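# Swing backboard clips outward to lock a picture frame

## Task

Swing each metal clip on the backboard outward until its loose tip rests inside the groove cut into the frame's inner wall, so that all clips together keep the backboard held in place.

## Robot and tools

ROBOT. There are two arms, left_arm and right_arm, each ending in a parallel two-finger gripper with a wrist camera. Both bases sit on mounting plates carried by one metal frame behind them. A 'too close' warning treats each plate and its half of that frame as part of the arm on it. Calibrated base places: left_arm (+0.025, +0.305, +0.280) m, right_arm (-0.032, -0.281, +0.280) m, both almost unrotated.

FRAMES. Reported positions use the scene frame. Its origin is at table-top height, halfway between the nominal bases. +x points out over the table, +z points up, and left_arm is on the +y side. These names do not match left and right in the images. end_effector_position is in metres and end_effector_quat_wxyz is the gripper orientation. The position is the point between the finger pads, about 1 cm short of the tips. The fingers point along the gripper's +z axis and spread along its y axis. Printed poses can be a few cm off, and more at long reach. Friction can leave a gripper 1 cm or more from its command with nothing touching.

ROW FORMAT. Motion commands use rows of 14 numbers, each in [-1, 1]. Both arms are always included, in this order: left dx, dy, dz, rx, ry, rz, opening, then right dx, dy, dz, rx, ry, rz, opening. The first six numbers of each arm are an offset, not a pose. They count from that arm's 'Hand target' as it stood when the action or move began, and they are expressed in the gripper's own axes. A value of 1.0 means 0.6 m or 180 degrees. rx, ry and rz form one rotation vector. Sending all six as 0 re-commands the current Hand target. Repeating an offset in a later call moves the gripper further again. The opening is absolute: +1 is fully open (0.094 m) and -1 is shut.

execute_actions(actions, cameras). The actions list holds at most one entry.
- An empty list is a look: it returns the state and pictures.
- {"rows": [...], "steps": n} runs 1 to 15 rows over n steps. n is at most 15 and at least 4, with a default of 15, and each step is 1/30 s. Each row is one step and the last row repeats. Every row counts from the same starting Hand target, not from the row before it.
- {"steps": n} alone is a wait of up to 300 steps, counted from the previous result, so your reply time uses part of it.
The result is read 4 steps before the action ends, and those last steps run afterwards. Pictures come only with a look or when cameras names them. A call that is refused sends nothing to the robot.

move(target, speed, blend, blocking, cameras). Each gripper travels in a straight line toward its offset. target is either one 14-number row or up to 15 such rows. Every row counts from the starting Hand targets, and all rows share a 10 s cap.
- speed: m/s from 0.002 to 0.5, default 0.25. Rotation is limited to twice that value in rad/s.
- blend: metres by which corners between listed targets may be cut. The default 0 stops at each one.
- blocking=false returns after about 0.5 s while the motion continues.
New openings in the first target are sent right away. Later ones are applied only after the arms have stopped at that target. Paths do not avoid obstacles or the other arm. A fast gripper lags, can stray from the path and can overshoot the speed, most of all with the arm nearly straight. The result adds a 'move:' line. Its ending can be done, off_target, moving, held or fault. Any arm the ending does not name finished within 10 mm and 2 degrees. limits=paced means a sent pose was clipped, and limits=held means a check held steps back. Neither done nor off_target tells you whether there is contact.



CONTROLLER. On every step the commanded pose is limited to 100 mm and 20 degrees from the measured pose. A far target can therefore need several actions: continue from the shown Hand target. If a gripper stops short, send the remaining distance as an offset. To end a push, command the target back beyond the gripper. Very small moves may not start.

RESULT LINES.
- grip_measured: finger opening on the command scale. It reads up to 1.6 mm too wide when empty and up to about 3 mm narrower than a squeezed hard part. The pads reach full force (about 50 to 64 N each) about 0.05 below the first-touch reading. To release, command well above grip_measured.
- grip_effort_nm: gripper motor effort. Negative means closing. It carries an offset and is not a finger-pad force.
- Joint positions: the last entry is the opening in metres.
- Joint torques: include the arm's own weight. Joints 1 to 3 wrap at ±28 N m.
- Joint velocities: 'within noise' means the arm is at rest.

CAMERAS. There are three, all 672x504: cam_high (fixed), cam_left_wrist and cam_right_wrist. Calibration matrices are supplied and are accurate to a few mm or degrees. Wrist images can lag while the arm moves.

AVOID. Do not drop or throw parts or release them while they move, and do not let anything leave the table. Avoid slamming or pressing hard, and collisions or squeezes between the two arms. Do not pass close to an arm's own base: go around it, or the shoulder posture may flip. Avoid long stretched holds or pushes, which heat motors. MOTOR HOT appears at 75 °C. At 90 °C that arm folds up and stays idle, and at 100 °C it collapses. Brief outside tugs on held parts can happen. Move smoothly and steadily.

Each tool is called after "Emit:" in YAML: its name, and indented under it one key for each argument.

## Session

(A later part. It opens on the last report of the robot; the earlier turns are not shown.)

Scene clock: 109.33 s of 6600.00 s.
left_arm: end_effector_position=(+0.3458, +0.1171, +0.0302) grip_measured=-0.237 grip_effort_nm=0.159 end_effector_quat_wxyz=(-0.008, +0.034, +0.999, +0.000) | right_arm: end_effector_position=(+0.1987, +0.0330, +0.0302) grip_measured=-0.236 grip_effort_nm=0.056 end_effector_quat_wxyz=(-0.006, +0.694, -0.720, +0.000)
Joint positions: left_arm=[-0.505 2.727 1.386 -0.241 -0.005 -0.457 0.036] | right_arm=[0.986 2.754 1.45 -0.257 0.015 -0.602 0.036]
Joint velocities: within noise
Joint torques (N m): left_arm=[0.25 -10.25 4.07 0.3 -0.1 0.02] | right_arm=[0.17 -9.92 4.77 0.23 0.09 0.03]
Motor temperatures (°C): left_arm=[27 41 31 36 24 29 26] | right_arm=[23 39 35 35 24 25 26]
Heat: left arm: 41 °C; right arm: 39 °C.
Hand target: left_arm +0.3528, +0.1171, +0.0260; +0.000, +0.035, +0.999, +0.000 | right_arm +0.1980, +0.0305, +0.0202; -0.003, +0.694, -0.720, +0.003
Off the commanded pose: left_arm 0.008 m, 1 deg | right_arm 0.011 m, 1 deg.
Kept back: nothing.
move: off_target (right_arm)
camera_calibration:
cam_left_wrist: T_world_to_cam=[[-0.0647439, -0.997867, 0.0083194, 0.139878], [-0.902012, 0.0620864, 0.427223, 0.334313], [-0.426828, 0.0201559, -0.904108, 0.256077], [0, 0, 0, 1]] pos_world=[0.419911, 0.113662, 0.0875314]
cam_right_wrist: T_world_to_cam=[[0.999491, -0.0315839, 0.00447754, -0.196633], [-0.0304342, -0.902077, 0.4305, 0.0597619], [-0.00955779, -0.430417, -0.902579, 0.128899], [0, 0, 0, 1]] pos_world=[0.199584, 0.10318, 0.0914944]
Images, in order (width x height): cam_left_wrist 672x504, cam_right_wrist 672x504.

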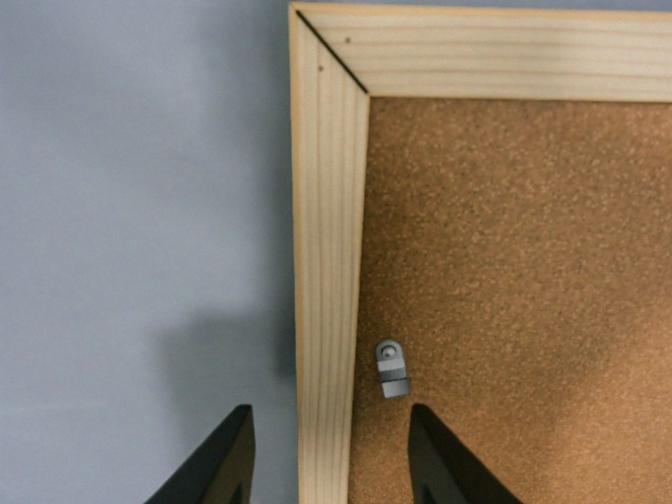

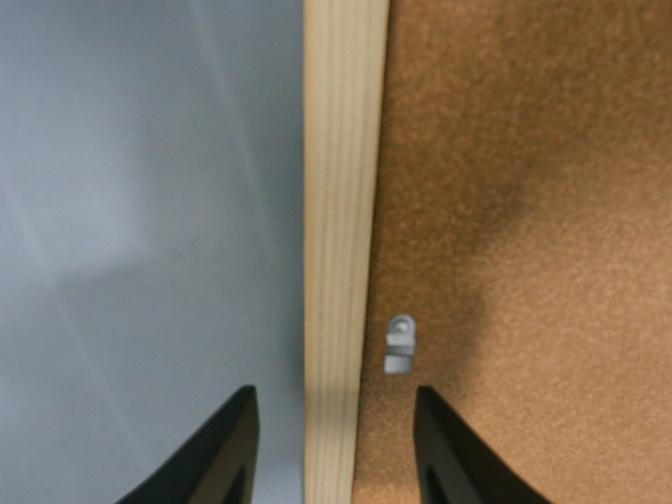

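Emit:
move:
  target:
    - [0,0,0,0,0,0,-0.106,0,0,0,0,0,0,-0.106]
    - [-0.006,-0.003,0.0133,0,0,0,-0.106,-0.0077,-0.0092,0.0137,0,0,0,-0.106]
  speed: 0.04
  cameras: ["cam_left_wrist","cam_right_wrist"]

Emit:
zoom_image:
  camera: "cam_left_wrist"
  region: [230, 300, 430, 500]

Emit:
zoom_image:
  camera: "cam_right_wrist"
  region: [230, 300, 430, 500]

Scene clock: 112.13 s of 6600.00 s.
left_arm: end_effector_position=(+0.3514, +0.1137, +0.0229) grip_measured=-0.109 grip_effort_nm=0.154 end_effector_quat_wxyz=(-0.005, +0.034, +0.999, -0.002) | right_arm: end_effector_position=(+0.2054, +0.0422, +0.0233) grip_measured=-0.108 grip_effort_nm=0.051 end_effector_quat_wxyz=(-0.015, +0.694, -0.720, -0.002)
Joint positions: left_arm=[-0.505 2.759 1.424 -0.24 -0.005 -0.456 0.042] | right_arm=[0.986 2.791 1.504 -0.256 0.015 -0.602 0.042]
Joint velocities: within noise
Joint torques (N m): left_arm=[0.27 -10.28 3.97 0.27 -0.09 0.02] | right_arm=[-0.12 -9.91 5.08 0.1 0.11 -0.06]
Motor temperatures (°C): left_arm=[27 40 31 36 24 29 26] | right_arm=[23 39 35 35 24 25 26]
Heat: left arm: 40 °C; right arm: 39 °C.
Hand target: left_arm +0.3563, +0.1151, +0.0180; +0.000, +0.035, +0.999, +0.000 | right_arm +0.2036, +0.0347, +0.0119; -0.003, +0.694, -0.720, +0.003
Off the commanded pose: left_arm 0.007 m, 1 deg | right_arm 0.014 m, 1 deg.
Kept back: nothing.
move: off_target (right_arm)
camera_calibration:
cam_left_wrist: T_world_to_cam=[[-0.0654694, -0.997786, 0.0117134, 0.137104], [-0.904771, 0.0643088, 0.421015, 0.343551], [-0.420836, 0.0169657, -0.906978, 0.250344], [0, 0, 0, 1]] pos_world=[0.425165, 0.11046, 0.08081]
cam_right_wrist: T_world_to_cam=[[0.999388, -0.031942, 0.0142583, -0.203221], [-0.0349776, -0.907917, 0.417688, 0.0727604], [-0.000396405, -0.417931, -0.908479, 0.124377], [0, 0, 0, 1]] pos_world=[0.205691, 0.11155, 0.0855001]
Images, in order (width x height): cam_left_wrist 672x504, cam_right_wrist 672x504.

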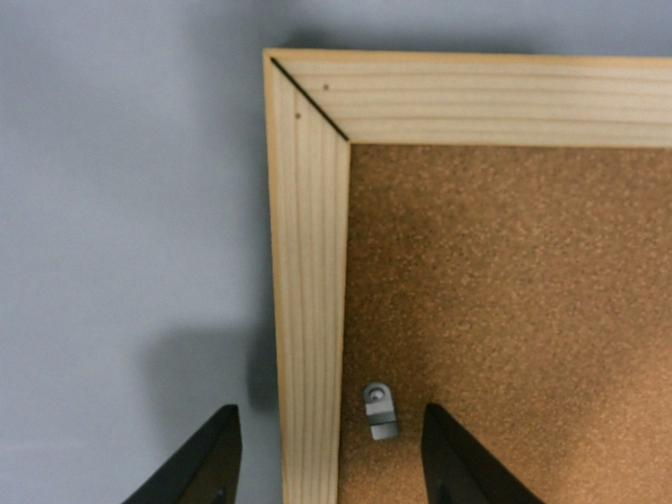

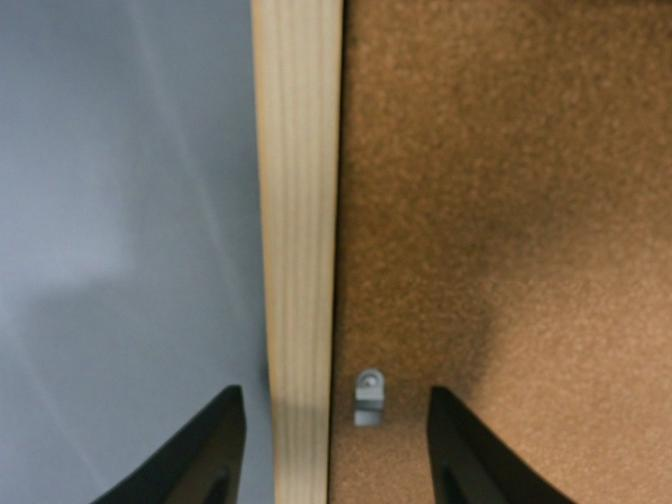

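Scaled by 2.520 from the camera's 672x504 image, which has a finer 960x720 frame.

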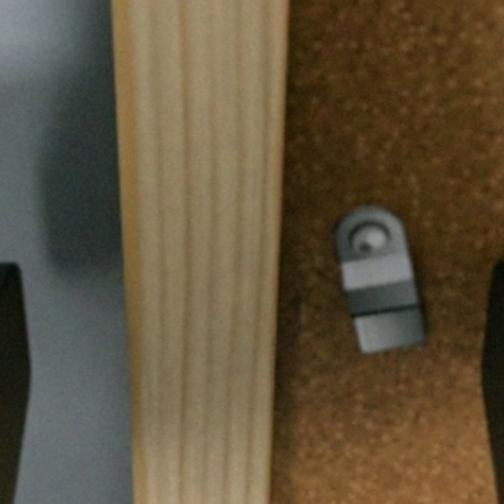

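Scaled by 2.520 from the camera's 672x504 image, which has a finer 960x720 frame.

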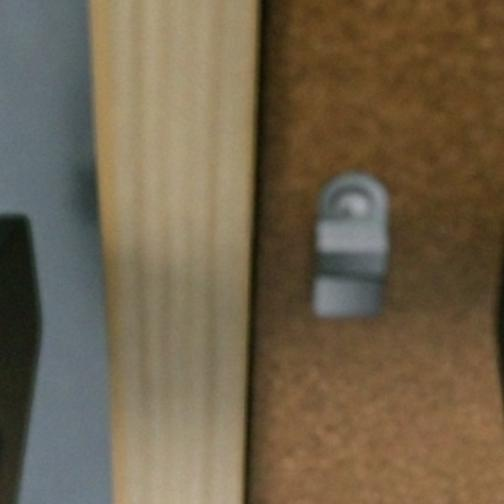

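Emit:
move:
  target: [0.006,0.003,0,0,0,0,-0.2,0.0068,0.0048,0,0,0,0,-0.2]
  speed: 0.04
  cameras: ["cam_left_wrist","cam_right_wrist"]

Scene clock: 113.10 s of 6600.00 s.
left_arm: end_effector_position=(+0.3537, +0.1124, +0.0230) grip_measured=-0.197 grip_effort_nm=-0.110 end_effector_quat_wxyz=(-0.001, +0.034, +0.999, -0.004) | right_arm: end_effector_position=(+0.2058, +0.0427, +0.0233) grip_measured=-0.198 grip_effort_nm=-0.125 end_effector_quat_wxyz=(-0.016, +0.694, -0.720, -0.002)
Joint positions: left_arm=[-0.505 2.759 1.425 -0.23 -0.005 -0.456 0.038] | right_arm=[0.986 2.791 1.504 -0.255 0.015 -0.602 0.038]
Joint velocities: within noise
Joint torques (N m): left_arm=[0.27 -10.88 2.36 0.32 -0.1 0.02] | right_arm=[-0.18 -10.5 2.69 0.21 0.09 -0.06]
Motor temperatures (°C): left_arm=[27 40 31 36 24 29 26] | right_arm=[23 39 35 35 24 25 26]
Heat: left arm: 40 °C; right arm: 39 °C.
Hand target: left_arm +0.3528, +0.1171, +0.0180; +0.000, +0.035, +0.999, +0.000 | right_arm +0.2006, +0.0307, +0.0119; -0.003, +0.694, -0.720, +0.003
Off the commanded pose: left_arm 0.007 m, 1 deg | right_arm 0.017 m, 2 deg.
Kept back: nothing.
move: off_target (right_arm)
camera_calibration:
cam_left_wrist: T_world_to_cam=[[-0.0654565, -0.997725, 0.016109, 0.135822], [-0.908359, 0.0662603, 0.412909, 0.346904], [-0.413037, 0.0123948, -0.91063, 0.24924], [0, 0, 0, 1]] pos_world=[0.426949, 0.109438, 0.0815376]
cam_right_wrist: T_world_to_cam=[[0.999367, -0.0319999, 0.0155619, -0.203618], [-0.0355735, -0.908682, 0.41597, 0.0734171], [0.000829844, -0.41626, -0.909245, 0.124349], [0, 0, 0, 1]] pos_world=[0.205997, 0.111959, 0.0856934]
Images, in order (width x height): cam_left_wrist 672x504, cam_right_wrist 672x504.

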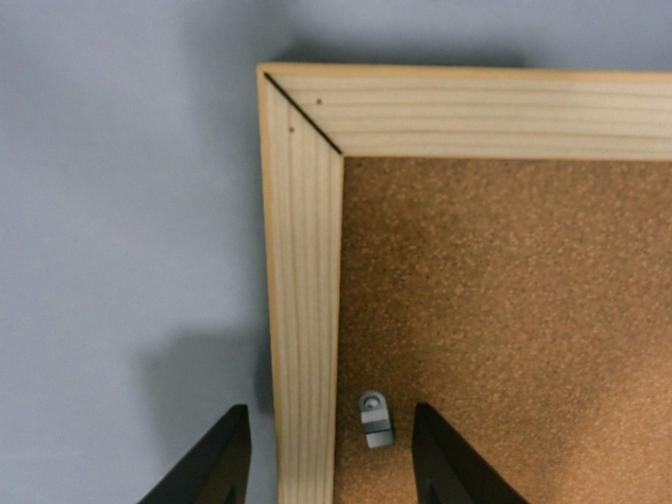

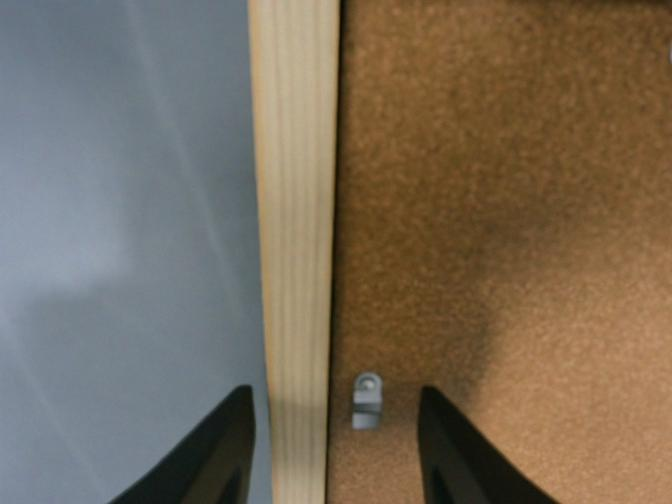

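Emit:
execute_actions:
  actions: []

Scene clock: 114.13 s of 6600.00 s.
left_arm: end_effector_position=(+0.3539, +0.1123, +0.0230) grip_measured=-0.197 grip_effort_nm=-0.115 end_effector_quat_wxyz=(+0.000, +0.034, +0.999, -0.005) | right_arm: end_effector_position=(+0.2059, +0.0429, +0.0234) grip_measured=-0.198 grip_effort_nm=-0.129 end_effector_quat_wxyz=(-0.016, +0.694, -0.720, -0.002)
Joint positions: left_arm=[-0.505 2.759 1.425 -0.229 -0.005 -0.456 0.038] | right_arm=[0.986 2.791 1.504 -0.254 0.015 -0.602 0.038]
Joint velocities: within noise
Joint torques (N m): left_arm=[0.27 -10.88 2.35 0.32 -0.1 0.02] | right_arm=[-0.36 -10.74 2.61 0.28 0.09 -0.06]
Motor temperatures (°C): left_arm=[27 40 31 36 24 29 26] | right_arm=[23 39 35 35 24 25 26]
Heat: left arm: 40 °C; right arm: 39 °C.
Hand target: left_arm +0.3528, +0.1171, +0.0180; +0.000, +0.035, +0.999, +0.000 | right_arm +0.2006, +0.0307, +0.0119; -0.003, +0.694, -0.720, +0.003
Off the commanded pose: left_arm 0.007 m, 1 deg | right_arm 0.018 m, 2 deg.
Steps of this call (1-31: nothing new was sent). Readings (end_effector_position of left_arm | right_arm):
1: (+0.3538, +0.1124, +0.0230) | (+0.2058, +0.0427, +0.0233)
2: (+0.3538, +0.1124, +0.0230) | (+0.2058, +0.0427, +0.0233)
4: (+0.3538, +0.1123, +0.0230) | (+0.2058, +0.0427, +0.0233)
8: (+0.3538, +0.1123, +0.0230) | (+0.2058, +0.0428, +0.0233)
31: the state above
camera_calibration:
cam_left_wrist: T_world_to_cam=[[-0.0654574, -0.997717, 0.0166162, 0.135684], [-0.908768, 0.0664828, 0.411971, 0.347278], [-0.412136, 0.0118663, -0.911045, 0.249094], [0, 0, 0, 1]] pos_world=[0.427137, 0.10933, 0.0816126]
cam_right_wrist: T_world_to_cam=[[0.999359, -0.0320197, 0.0159964, -0.203734], [-0.0357717, -0.908937, 0.415397, 0.073622], [0.00123884, -0.415703, -0.9095, 0.124316], [0, 0, 0, 1]] pos_world=[0.206083, 0.112073, 0.0857419]

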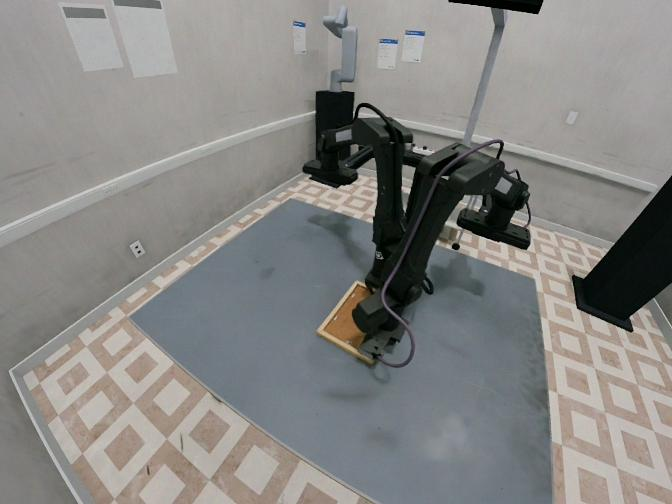

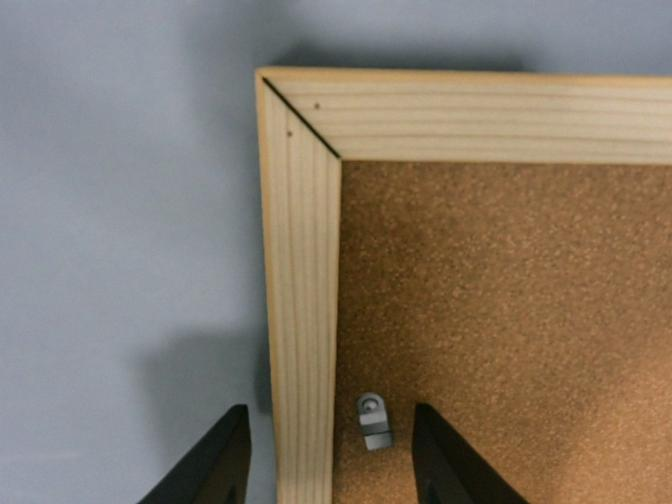

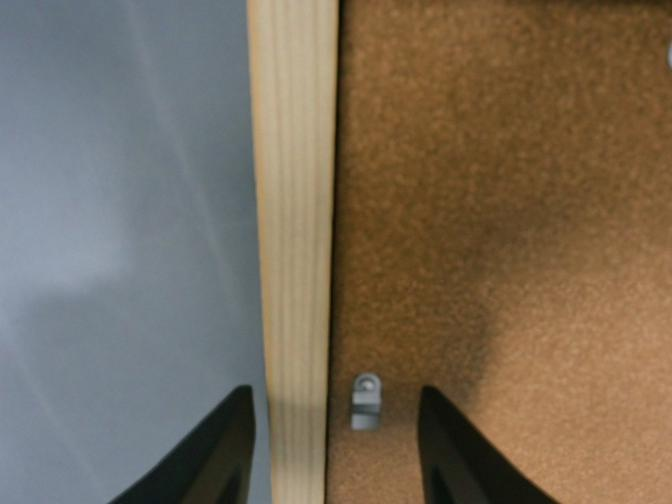

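Emit:
move:
  target:
    - [0.008,0,-0.02,0,0,0,-0.2,0.006,0,-0.02,0,0,0,-0.2]
    - [0.008,0,0,0,0,0,-0.2,0.006,0,0.003,0,0,0,-0.2]
  speed: 0.05
  blend: 0.003

Scene clock: 115.40 s of 6600.00 s.
left_arm: end_effector_position=(+0.3467, +0.1164, +0.0224) grip_measured=-0.197 grip_effort_nm=-0.110 end_effector_quat_wxyz=(-0.005, +0.034, +0.999, -0.002) | right_arm: end_effector_position=(+0.2008, +0.0355, +0.0208) grip_measured=-0.198 grip_effort_nm=-0.120 end_effector_quat_wxyz=(-0.009, +0.695, -0.718, +0.000)
Joint positions: left_arm=[-0.505 2.751 1.395 -0.218 -0.005 -0.456 0.038] | right_arm=[0.986 2.79 1.478 -0.245 0.016 -0.606 0.038]
Joint velocities: within noise
Joint torques (N m): left_arm=[-0.18 -10.65 2.69 0.36 -0.09 -0.02] | right_arm=[-0.69 -10.11 3.52 0.25 0.02 -0.07]
Motor temperatures (°C): left_arm=[27 40 31 36 24 29 26] | right_arm=[23 39 35 35 24 25 26]
Heat: left arm: 40 °C; right arm: 39 °C.
Hand target: left_arm +0.3480, +0.1174, +0.0180; +0.000, +0.035, +0.999, +0.000 | right_arm +0.2005, +0.0272, +0.0101; -0.003, +0.694, -0.720, +0.004
Off the commanded pose: left_arm 0.005 m, 1 deg | right_arm 0.014 m, 1 deg.
Kept back: nothing.
move: off_target (right_arm)
camera_calibration:
cam_left_wrist: T_world_to_cam=[[-0.0654683, -0.997784, 0.0118825, 0.13949], [-0.90491, 0.0643846, 0.420704, 0.339405], [-0.420537, 0.0167902, -0.90712, 0.247804], [0, 0, 0, 1]] pos_world=[0.420474, 0.113168, 0.0803416]
cam_right_wrist: T_world_to_cam=[[0.999559, -0.0282773, 0.00903815, -0.198808], [-0.0294282, -0.903742, 0.427065, 0.0661211], [-0.00390811, -0.427143, -0.904176, 0.120274], [0, 0, 0, 1]] pos_world=[0.201137, 0.105509, 0.0823073]

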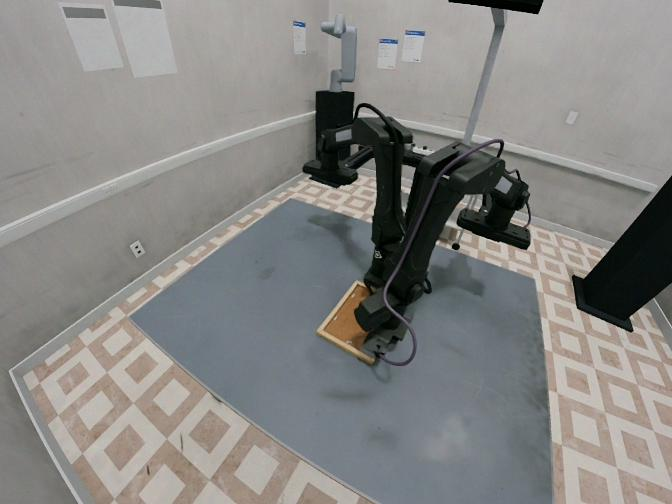

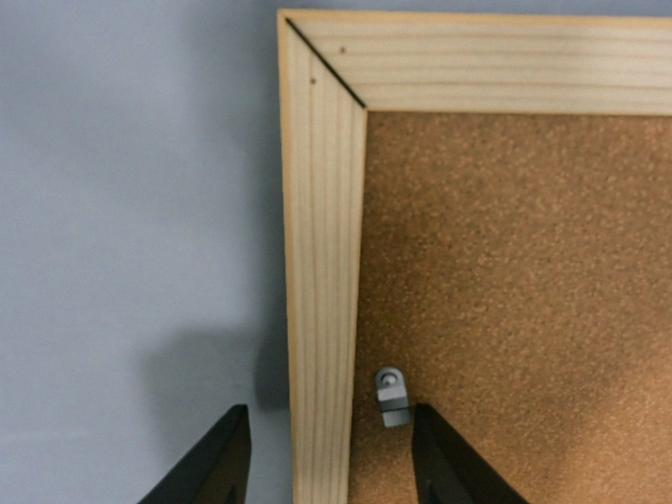

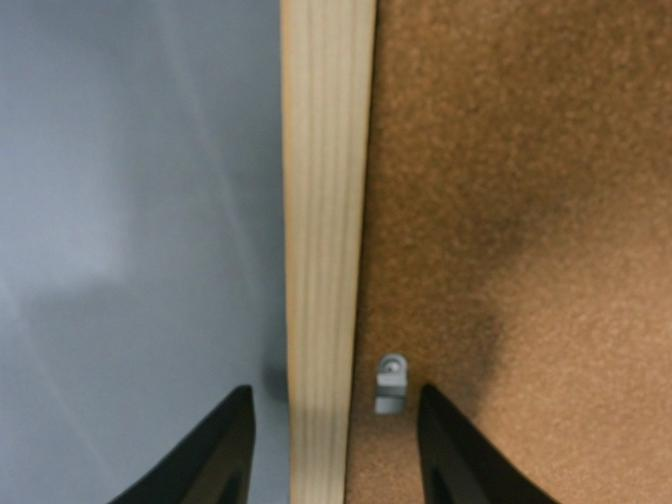

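Emit:
move:
  target: [0,0,0,0,0,0,-0.45,0,0,0,0,0,0,-0.45]
  speed: 0.05

Emit:
zoom_image:
  camera: "cam_left_wrist"
  region: [230, 300, 430, 500]

Emit:
zoom_image:
  camera: "cam_right_wrist"
  region: [230, 300, 430, 500]

Scene clock: 116.50 s of 6600.00 s.
left_arm: end_effector_position=(+0.3475, +0.1150, +0.0224) grip_measured=-0.447 grip_effort_nm=-0.115 end_effector_quat_wxyz=(-0.003, +0.035, +0.999, -0.005) | right_arm: end_effector_position=(+0.2032, +0.0357, +0.0208) grip_measured=-0.448 grip_effort_nm=-0.129 end_effector_quat_wxyz=(-0.013, +0.694, -0.719, +0.001)
Joint positions: left_arm=[-0.505 2.751 1.395 -0.212 -0.001 -0.456 0.026] | right_arm=[0.983 2.79 1.478 -0.238 0.02 -0.606 0.026]
Joint velocities: within noise
Joint torques (N m): left_arm=[-0.13 -10.66 2.69 0.31 -0.14 -0.03] | right_arm=[-0.5 -10.3 3.4 0.21 0.03 -0.05]
Motor temperatures (°C): left_arm=[27 41 31 36 24 29 26] | right_arm=[23 39 35 34 24 25 26]
Heat: left arm: 41 °C; right arm: 39 °C.
Hand target: left_arm +0.3480, +0.1174, +0.0180; +0.000, +0.035, +0.999, +0.000 | right_arm +0.2004, +0.0272, +0.0101; -0.003, +0.694, -0.720, +0.003
Off the commanded pose: left_arm 0.005 m, 1 deg | right_arm 0.014 m, 1 deg.
Kept back: nothing.
move: off_target (right_arm)
camera_calibration:
cam_left_wrist: T_world_to_cam=[[-0.0661845, -0.997648, 0.0178431, 0.138221], [-0.906143, 0.0675817, 0.417538, 0.340368], [-0.417762, 0.0114661, -0.908484, 0.247853], [0, 0, 0, 1]] pos_world=[0.421114, 0.112052, 0.0805878]
cam_right_wrist: T_world_to_cam=[[0.999384, -0.0311568, 0.0161616, -0.201212], [-0.0350712, -0.904789, 0.424413, 0.0676157], [0.00139952, -0.424718, -0.905324, 0.119255], [0, 0, 0, 1]] pos_world=[0.203292, 0.105559, 0.0825194]

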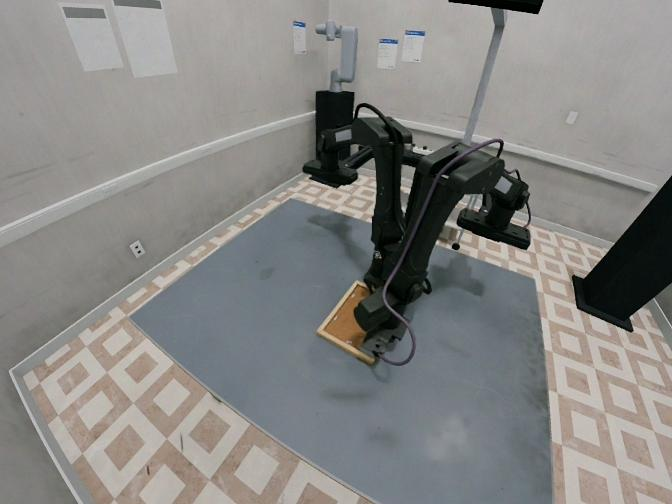

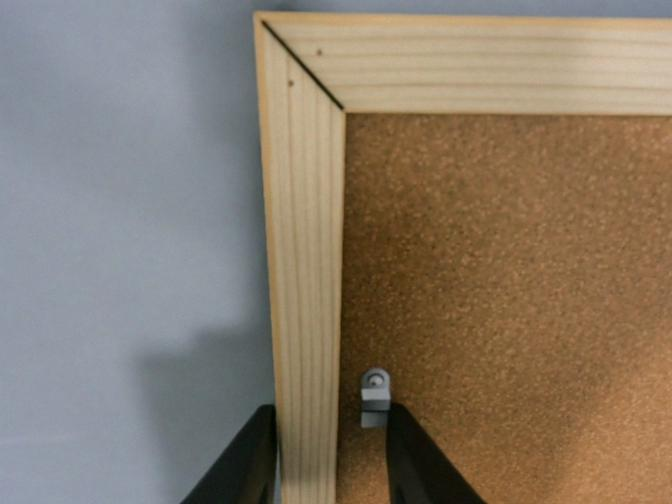

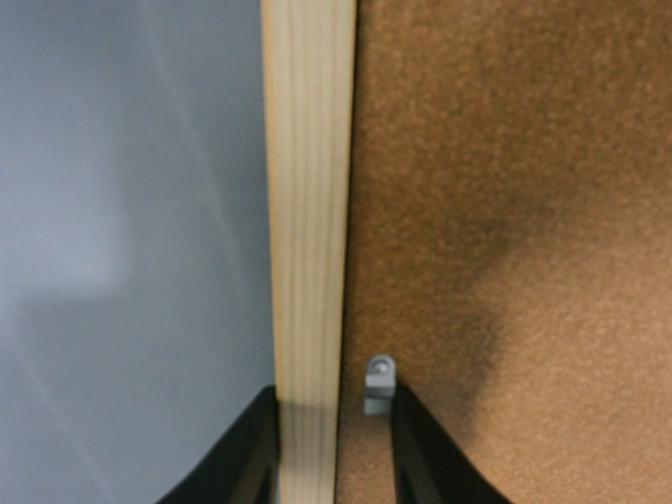

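Scaled by 2.520 from the camera's 672x504 image, which has a finer 960x720 frame.

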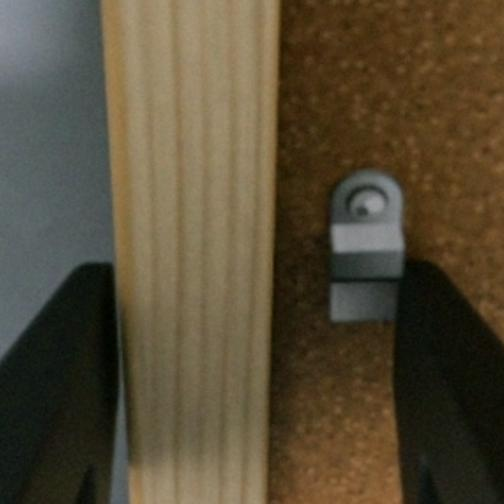

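Scaled by 2.520 from the camera's 672x504 image, which has a finer 960x720 frame.

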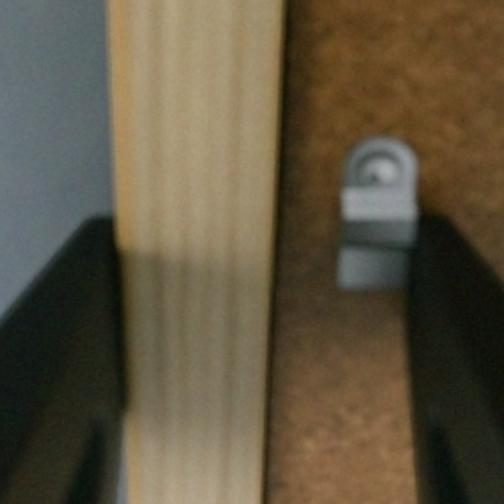

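Emit:
move:
  target:
    - [0,0.004,0,0,0,0,-0.54,0,0.004,0,0,0,0,-0.54]
    - [0,0.009,0,0,0,0,-0.60,0,0.009,0,0,0,0,-0.60]
  speed: 0.05

Emit:
zoom_image:
  camera: "cam_left_wrist"
  region: [230, 300, 430, 500]

Emit:
zoom_image:
  camera: "cam_right_wrist"
  region: [230, 300, 430, 500]

Scene clock: 118.73 s of 6600.00 s.
left_arm: end_effector_position=(+0.3476, +0.1161, +0.0224) grip_measured=-0.596 grip_effort_nm=-0.164 end_effector_quat_wxyz=(-0.005, +0.037, +0.999, -0.006) | right_arm: end_effector_position=(+0.2017, +0.0348, +0.0206) grip_measured=-0.597 grip_effort_nm=-0.193 end_effector_quat_wxyz=(-0.010, +0.693, -0.721, +0.001)
Joint positions: left_arm=[-0.501 2.751 1.395 -0.214 0.002 -0.447 0.019] | right_arm=[0.984 2.79 1.477 -0.242 0.019 -0.6 0.019]
Joint velocities: within noise
Joint torques (N m): left_arm=[0.55 -11.02 1.83 0.4 -0.17 0.01] | right_arm=[0.28 -10.52 2.45 0.31 -0.02 -0.03]
Motor temperatures (°C): left_arm=[27 41 31 36 24 29 26] | right_arm=[23 40 35 34 24 25 26]
Heat: left arm: 41 °C; right arm: 40 °C.
Hand target: left_arm +0.3483, +0.1228, +0.0180; +0.000, +0.035, +0.999, +0.000 | right_arm +0.1951, +0.0273, +0.0101; -0.003, +0.694, -0.720, +0.004
Off the commanded pose: left_arm 0.008 m, 1 deg | right_arm 0.014 m, 1 deg.
Kept back: nothing.
move: off_target (right_arm); target 2's new opening was sent with right_arm's hand 0.015 m and 1 deg from that target
camera_calibration:
cam_left_wrist: T_world_to_cam=[[-0.0703263, -0.997321, 0.0201173, 0.140647], [-0.904459, 0.072258, 0.420396, 0.339169], [-0.420723, 0.0113696, -0.907118, 0.248869], [0, 0, 0, 1]] pos_world=[0.42136, 0.112933, 0.0803386]
cam_right_wrist: T_world_to_cam=[[0.999297, -0.0355795, 0.011793, -0.199525], [-0.0372047, -0.903236, 0.427528, 0.0670709], [-0.00455938, -0.427666, -0.903925, 0.119921], [0, 0, 0, 1]] pos_world=[0.202427, 0.104768, 0.0820777]

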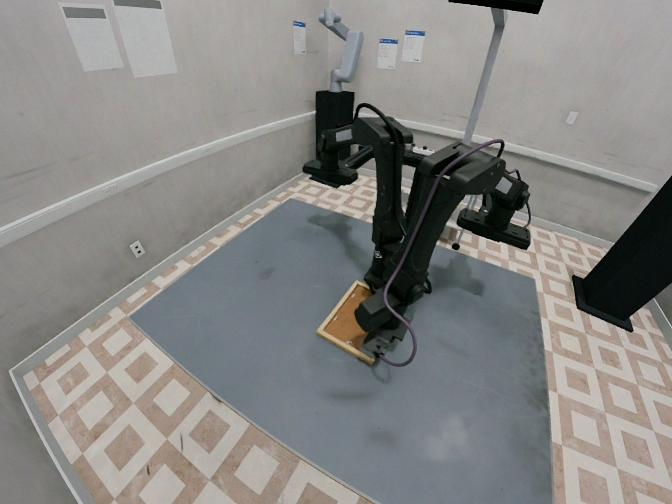

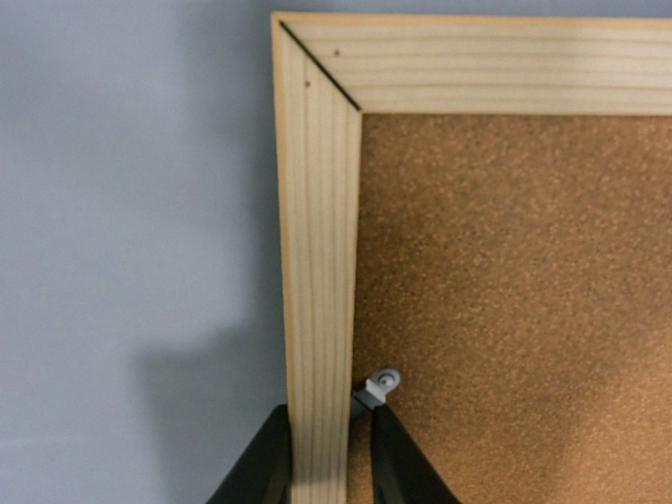

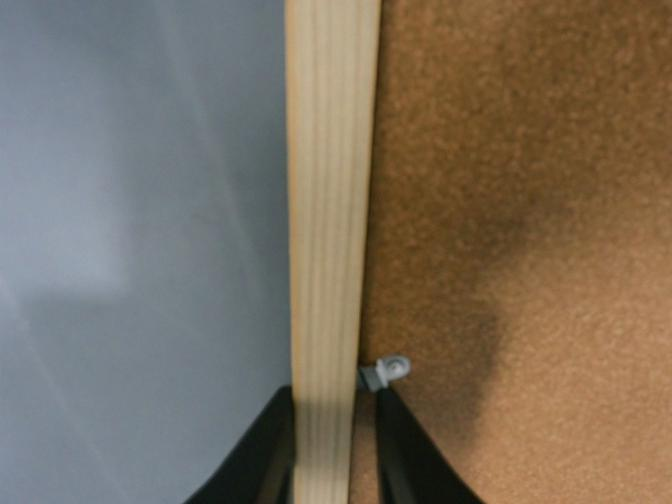

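Scaled by 2.520 from the camera's 672x504 image, which has a finer 960x720 frame.

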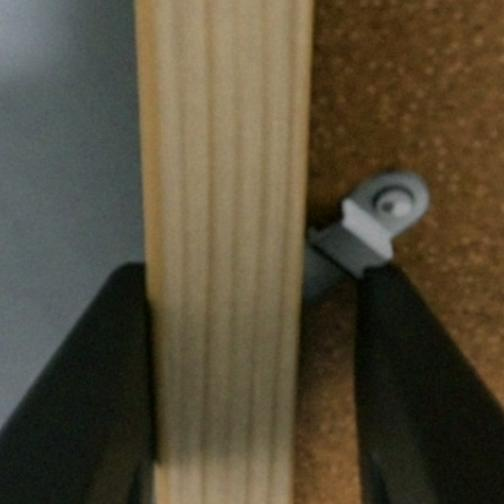

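Scaled by 2.520 from the camera's 672x504 image, which has a finer 960x720 frame.

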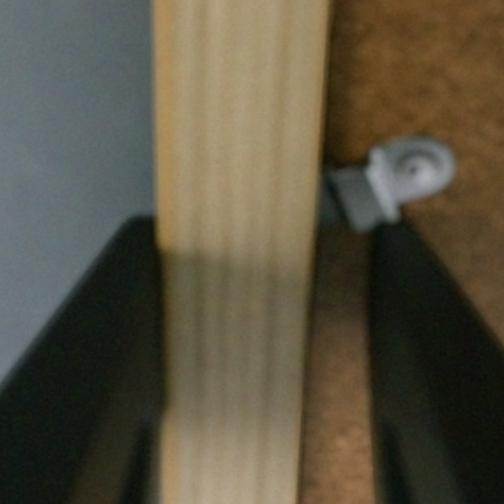

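Emit:
move:
  target:
    - [0,0.003,0,0,0,0,-0.66,0,0.003,0,0,0,0,-0.66]
    - [-0.002,0.007,0,0,0,0,-0.71,0,0.007,0,0,0,0,-0.71]
  speed: 0.05

Emit:
zoom_image:
  camera: "cam_left_wrist"
  region: [230, 300, 430, 500]

Emit:
zoom_image:
  camera: "cam_right_wrist"
  region: [230, 300, 430, 500]

Scene clock: 120.87 s of 6600.00 s.
left_arm: end_effector_position=(+0.3485, +0.1202, +0.0223) grip_measured=-0.707 grip_effort_nm=-0.149 end_effector_quat_wxyz=(-0.007, +0.037, +0.999, -0.006) | right_arm: end_effector_position=(+0.1983, +0.0349, +0.0202) grip_measured=-0.707 grip_effort_nm=-0.183 end_effector_quat_wxyz=(-0.009, +0.693, -0.721, +0.001)
Joint positions: left_arm=[-0.489 2.751 1.394 -0.217 0.005 -0.436 0.014] | right_arm=[0.991 2.789 1.471 -0.239 0.019 -0.594 0.014]
Joint velocities: within noise
Joint torques (N m): left_arm=[0.53 -11.12 1.65 0.43 -0.19 0.01] | right_arm=[0.53 -10.97 1.78 0.41 0.02 0]
Motor temperatures (°C): left_arm=[27 41 31 36 24 29 26] | right_arm=[23 40 35 34 24 25 26]
Heat: left arm: 41 °C; right arm: 40 °C.
Hand target: left_arm +0.3500, +0.1269, +0.0180; +0.000, +0.035, +0.999, +0.000 | right_arm +0.1909, +0.0277, +0.0101; -0.003, +0.694, -0.720, +0.003
Off the commanded pose: left_arm 0.008 m, 1 deg | right_arm 0.015 m, 1 deg.
Kept back: nothing.
move: off_target (right_arm); target 2's new opening was sent with right_arm's hand 0.015 m and 1 deg from that target
camera_calibration:
cam_left_wrist: T_world_to_cam=[[-0.0698952, -0.997342, 0.0205697, 0.14464], [-0.902615, 0.0720093, 0.424383, 0.339079], [-0.424736, 0.0110958, -0.905249, 0.250444], [0, 0, 0, 1]] pos_world=[0.42254, 0.117059, 0.0798394]
cam_right_wrist: T_world_to_cam=[[0.99933, -0.0351403, 0.0102762, -0.196093], [-0.0361473, -0.902403, 0.429373, 0.0669968], [-0.00581505, -0.429457, -0.903069, 0.11988], [0, 0, 0, 1]] pos_world=[0.199081, 0.105051, 0.0815082]

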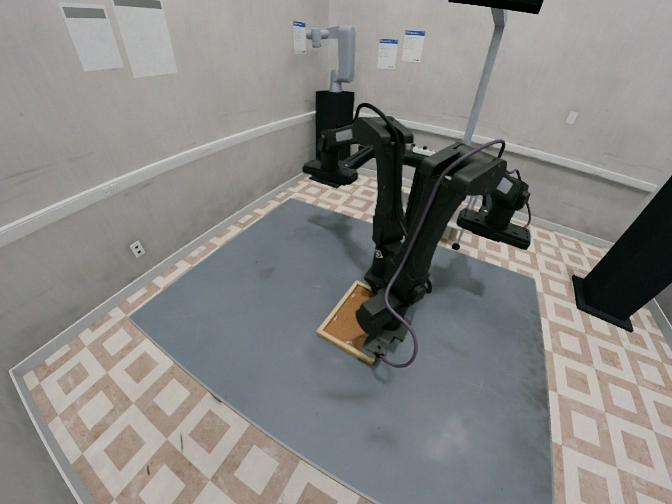

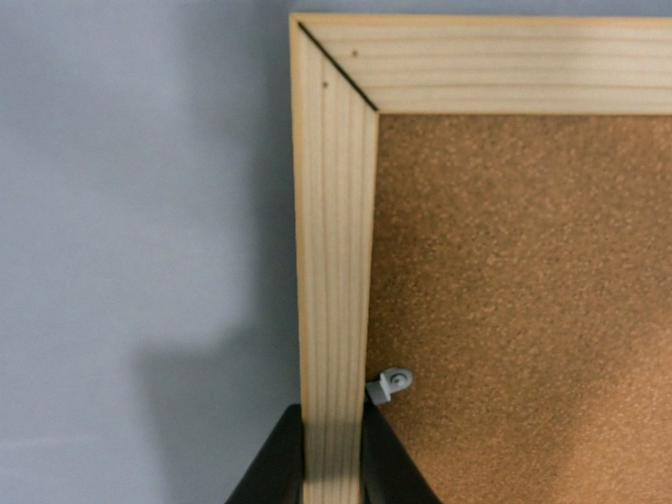

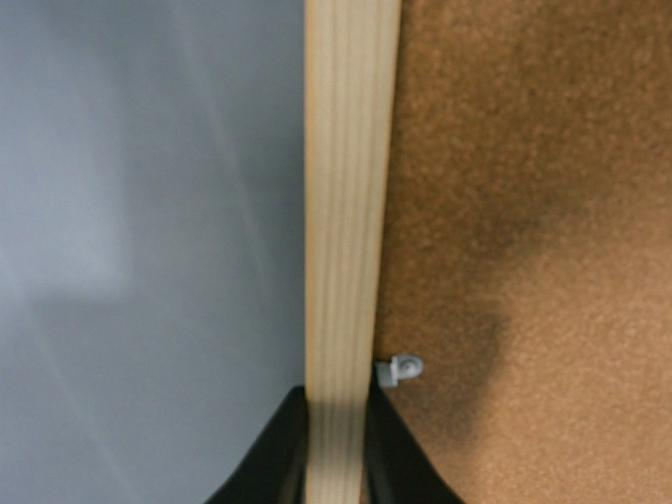

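Scaled by 2.520 from the camera's 672x504 image, which has a finer 960x720 frame.

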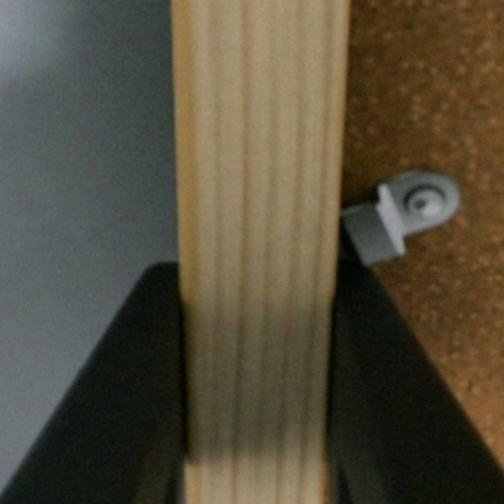

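Scaled by 2.520 from the camera's 672x504 image, which has a finer 960x720 frame.

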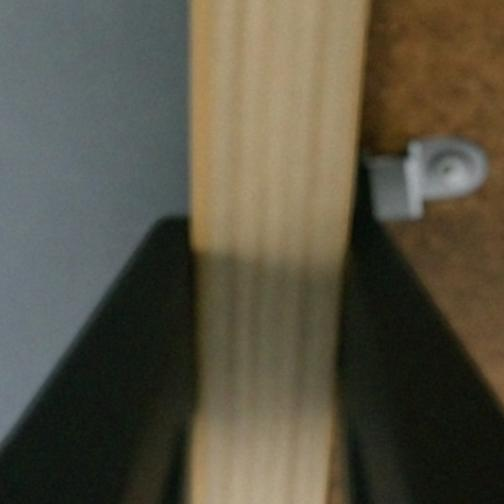

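Emit:
move:
  target:
    - [-0.007,0,0,0,0,0,-0.69,0,-0.003,0,0,0,0,-0.45]
    - [-0.007,0,0,0,0,0,-0.69,0,-0.003,-0.1,0,0,0,-0.45]
  speed: 0.08

Emit:
zoom_image:
  camera: "cam_left_wrist"
  region: [230, 300, 430, 500]

Emit:
zoom_image:
  camera: "cam_right_wrist"
  region: [230, 200, 430, 400]

Scene clock: 123.10 s of 6600.00 s.
left_arm: end_effector_position=(+0.3485, +0.1205, +0.0223) grip_measured=-0.692 grip_effort_nm=0.154 end_effector_quat_wxyz=(-0.008, +0.038, +0.999, -0.007) | right_arm: end_effector_position=(+0.1951, +0.0304, +0.0646) grip_measured=-0.451 grip_effort_nm=0.042 end_effector_quat_wxyz=(-0.007, +0.694, -0.720, +0.003)
Joint positions: left_arm=[-0.487 2.751 1.394 -0.218 0.007 -0.431 0.014] | right_arm=[0.994 2.634 1.374 -0.301 0.021 -0.593 0.026]
Joint velocities: within noise
Joint torques (N m): left_arm=[0.73 -10.65 3.06 0.32 -0.21 0.01] | right_arm=[0.24 -14.04 2.44 0.03 0.01 0.01]
Motor temperatures (°C): left_arm=[27 42 31 36 24 29 26] | right_arm=[23 41 35 34 23 25 26]
Heat: left arm: 42 °C; right arm: 41 °C.
Hand target: left_arm +0.3541, +0.1266, +0.0180; +0.000, +0.035, +0.999, +0.000 | right_arm +0.1922, +0.0276, +0.0701; -0.003, +0.694, -0.720, +0.003
Off the commanded pose: left_arm 0.009 m, 1 deg | right_arm 0.007 m, 0 deg.
Kept back: nothing.
move: done
camera_calibration:
cam_left_wrist: T_world_to_cam=[[-0.072514, -0.997116, 0.0223699, 0.145841], [-0.90168, 0.0751268, 0.425828, 0.338304], [-0.426281, 0.010708, -0.904528, 0.251001], [0, 0, 0, 1]] pos_world=[0.422614, 0.117317, 0.0797157]
cam_right_wrist: T_world_to_cam=[[0.999402, -0.0331651, 0.0098283, -0.193569], [-0.0341455, -0.900438, 0.433643, 0.0429898], [-0.00553202, -0.433719, -0.901031, 0.157944], [0, 0, 0, 1]] pos_world=[0.195795, 0.100793, 0.125573]

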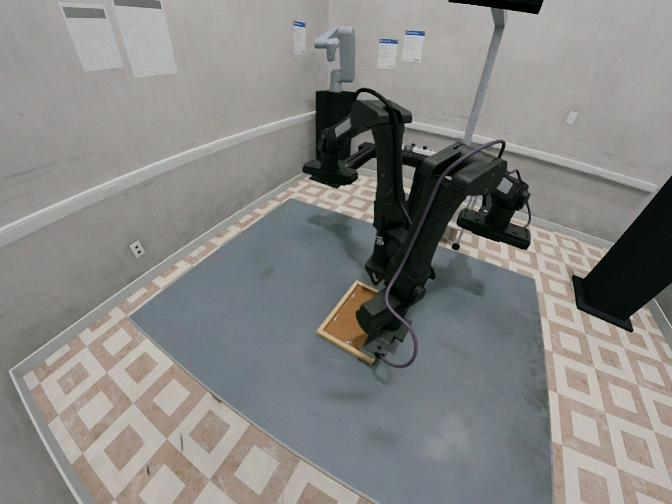

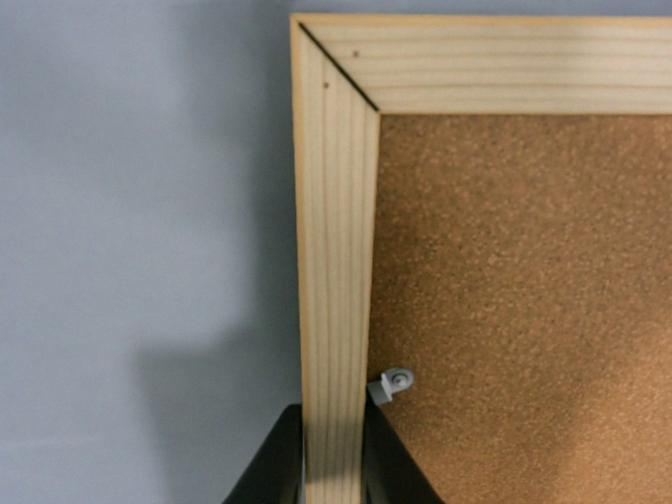

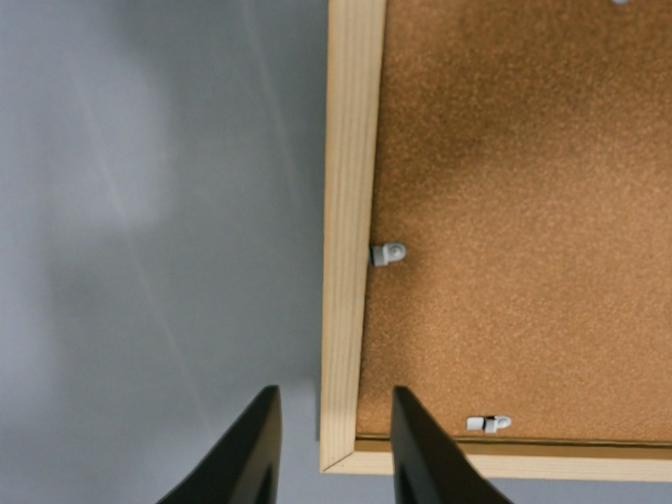

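Scaled by 2.520 from the camera's 672x504 image, which has a finer 960x720 frame.

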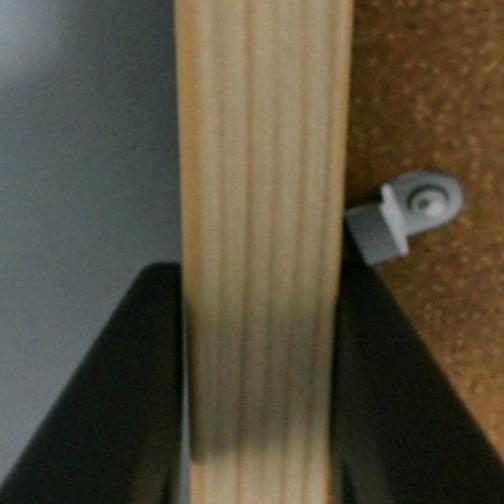

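Scaled by 2.520 from the camera's 672x504 image, which has a finer 960x720 frame.

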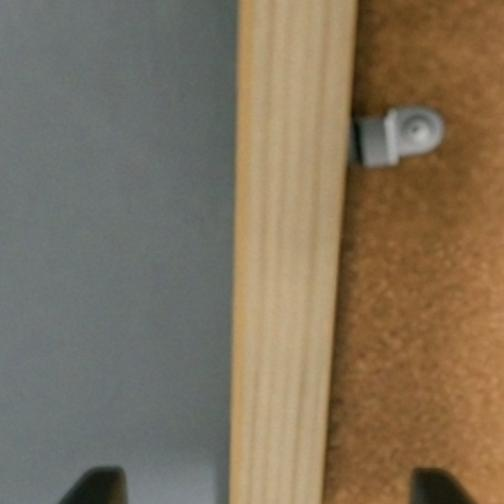

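Emit:
move:
  target: [-0.006,0,0,0,0,0,-0.69,0.098,-0.0865,0,0,0,0.511,-0.2]
  speed: 0.15

Emit:
zoom_image:
  camera: "cam_left_wrist"
  region: [230, 300, 430, 500]

Scene clock: 129.23 s of 6600.00 s.
left_arm: end_effector_position=(+0.3490, +0.1204, +0.0227) grip_measured=-0.692 grip_effort_nm=0.149 end_effector_quat_wxyz=(-0.009, +0.039, +0.999, -0.009) | right_arm: end_effector_position=(+0.2367, -0.0350, +0.0626) grip_measured=-0.202 grip_effort_nm=0.056 end_effector_quat_wxyz=(-0.004, +0.028, +1.000, -0.009)
Joint positions: left_arm=[-0.485 2.751 1.398 -0.223 0.01 -0.427 0.014] | right_arm=[0.794 2.611 1.302 -0.28 0.021 0.798 0.038]
Joint velocities: within noise
Joint torques (N m): left_arm=[0.9 -10.21 4.04 0.26 -0.25 0.01] | right_arm=[-0.32 -14.16 2.29 0.13 0.02 0.07]
Motor temperatures (°C): left_arm=[27 42 31 36 24 29 26] | right_arm=[23 42 34 34 23 25 26]
Heat: left arm: 42 °C; right arm: 42 °C.
Hand target: left_arm +0.3576, +0.1263, +0.0180; +0.000, +0.035, +0.999, +0.000 | right_arm +0.2419, -0.0332, +0.0706; +0.004, +0.036, +0.999, +0.000
Off the commanded pose: left_arm 0.011 m, 2 deg | right_arm 0.010 m, 2 deg.
Kept back: nothing.
move: off_target (left_arm)
camera_calibration:
cam_left_wrist: T_world_to_cam=[[-0.0747171, -0.996894, 0.0248999, 0.146409], [-0.900243, 0.0781713, 0.428313, 0.337639], [-0.428929, 0.00958637, -0.903288, 0.252624], [0, 0, 0, 1]] pos_world=[0.423254, 0.117138, 0.0799319]
cam_right_wrist: T_world_to_cam=[[-0.0521609, -0.998544, 0.0137783, -0.0224047], [-0.893764, 0.0528336, 0.445415, 0.222524], [-0.445494, 0.0109187, -0.895218, 0.2474], [0, 0, 0, 1]] pos_world=[0.307931, -0.0368301, 0.12267]

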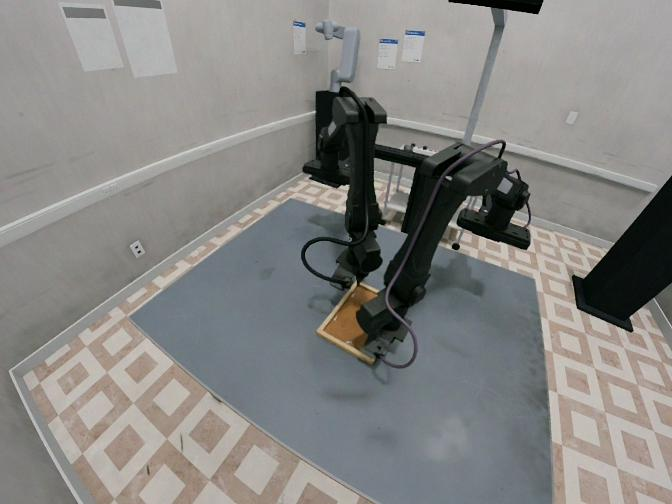

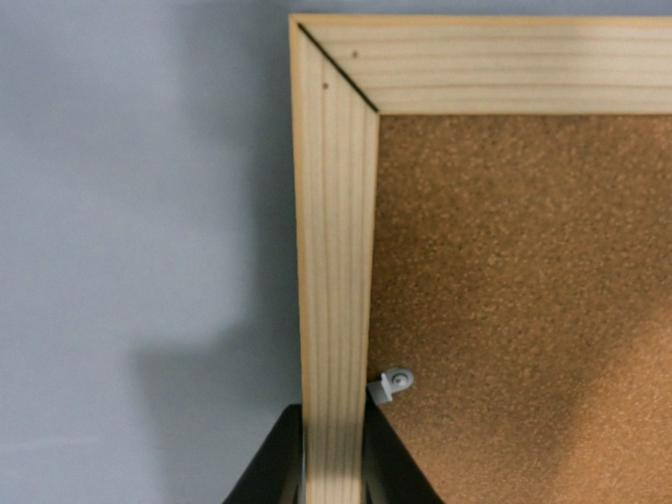

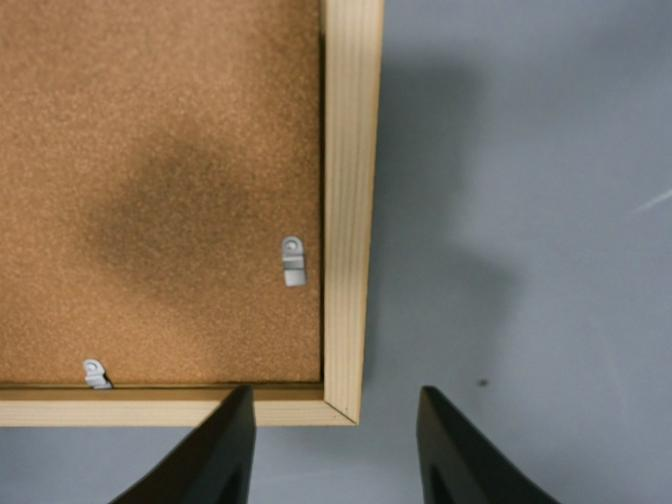

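Scaled by 2.520 from the camera's 672x504 image, which has a finer 960x720 frame.

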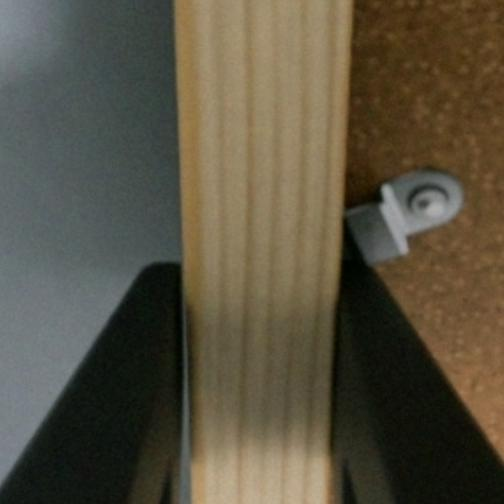

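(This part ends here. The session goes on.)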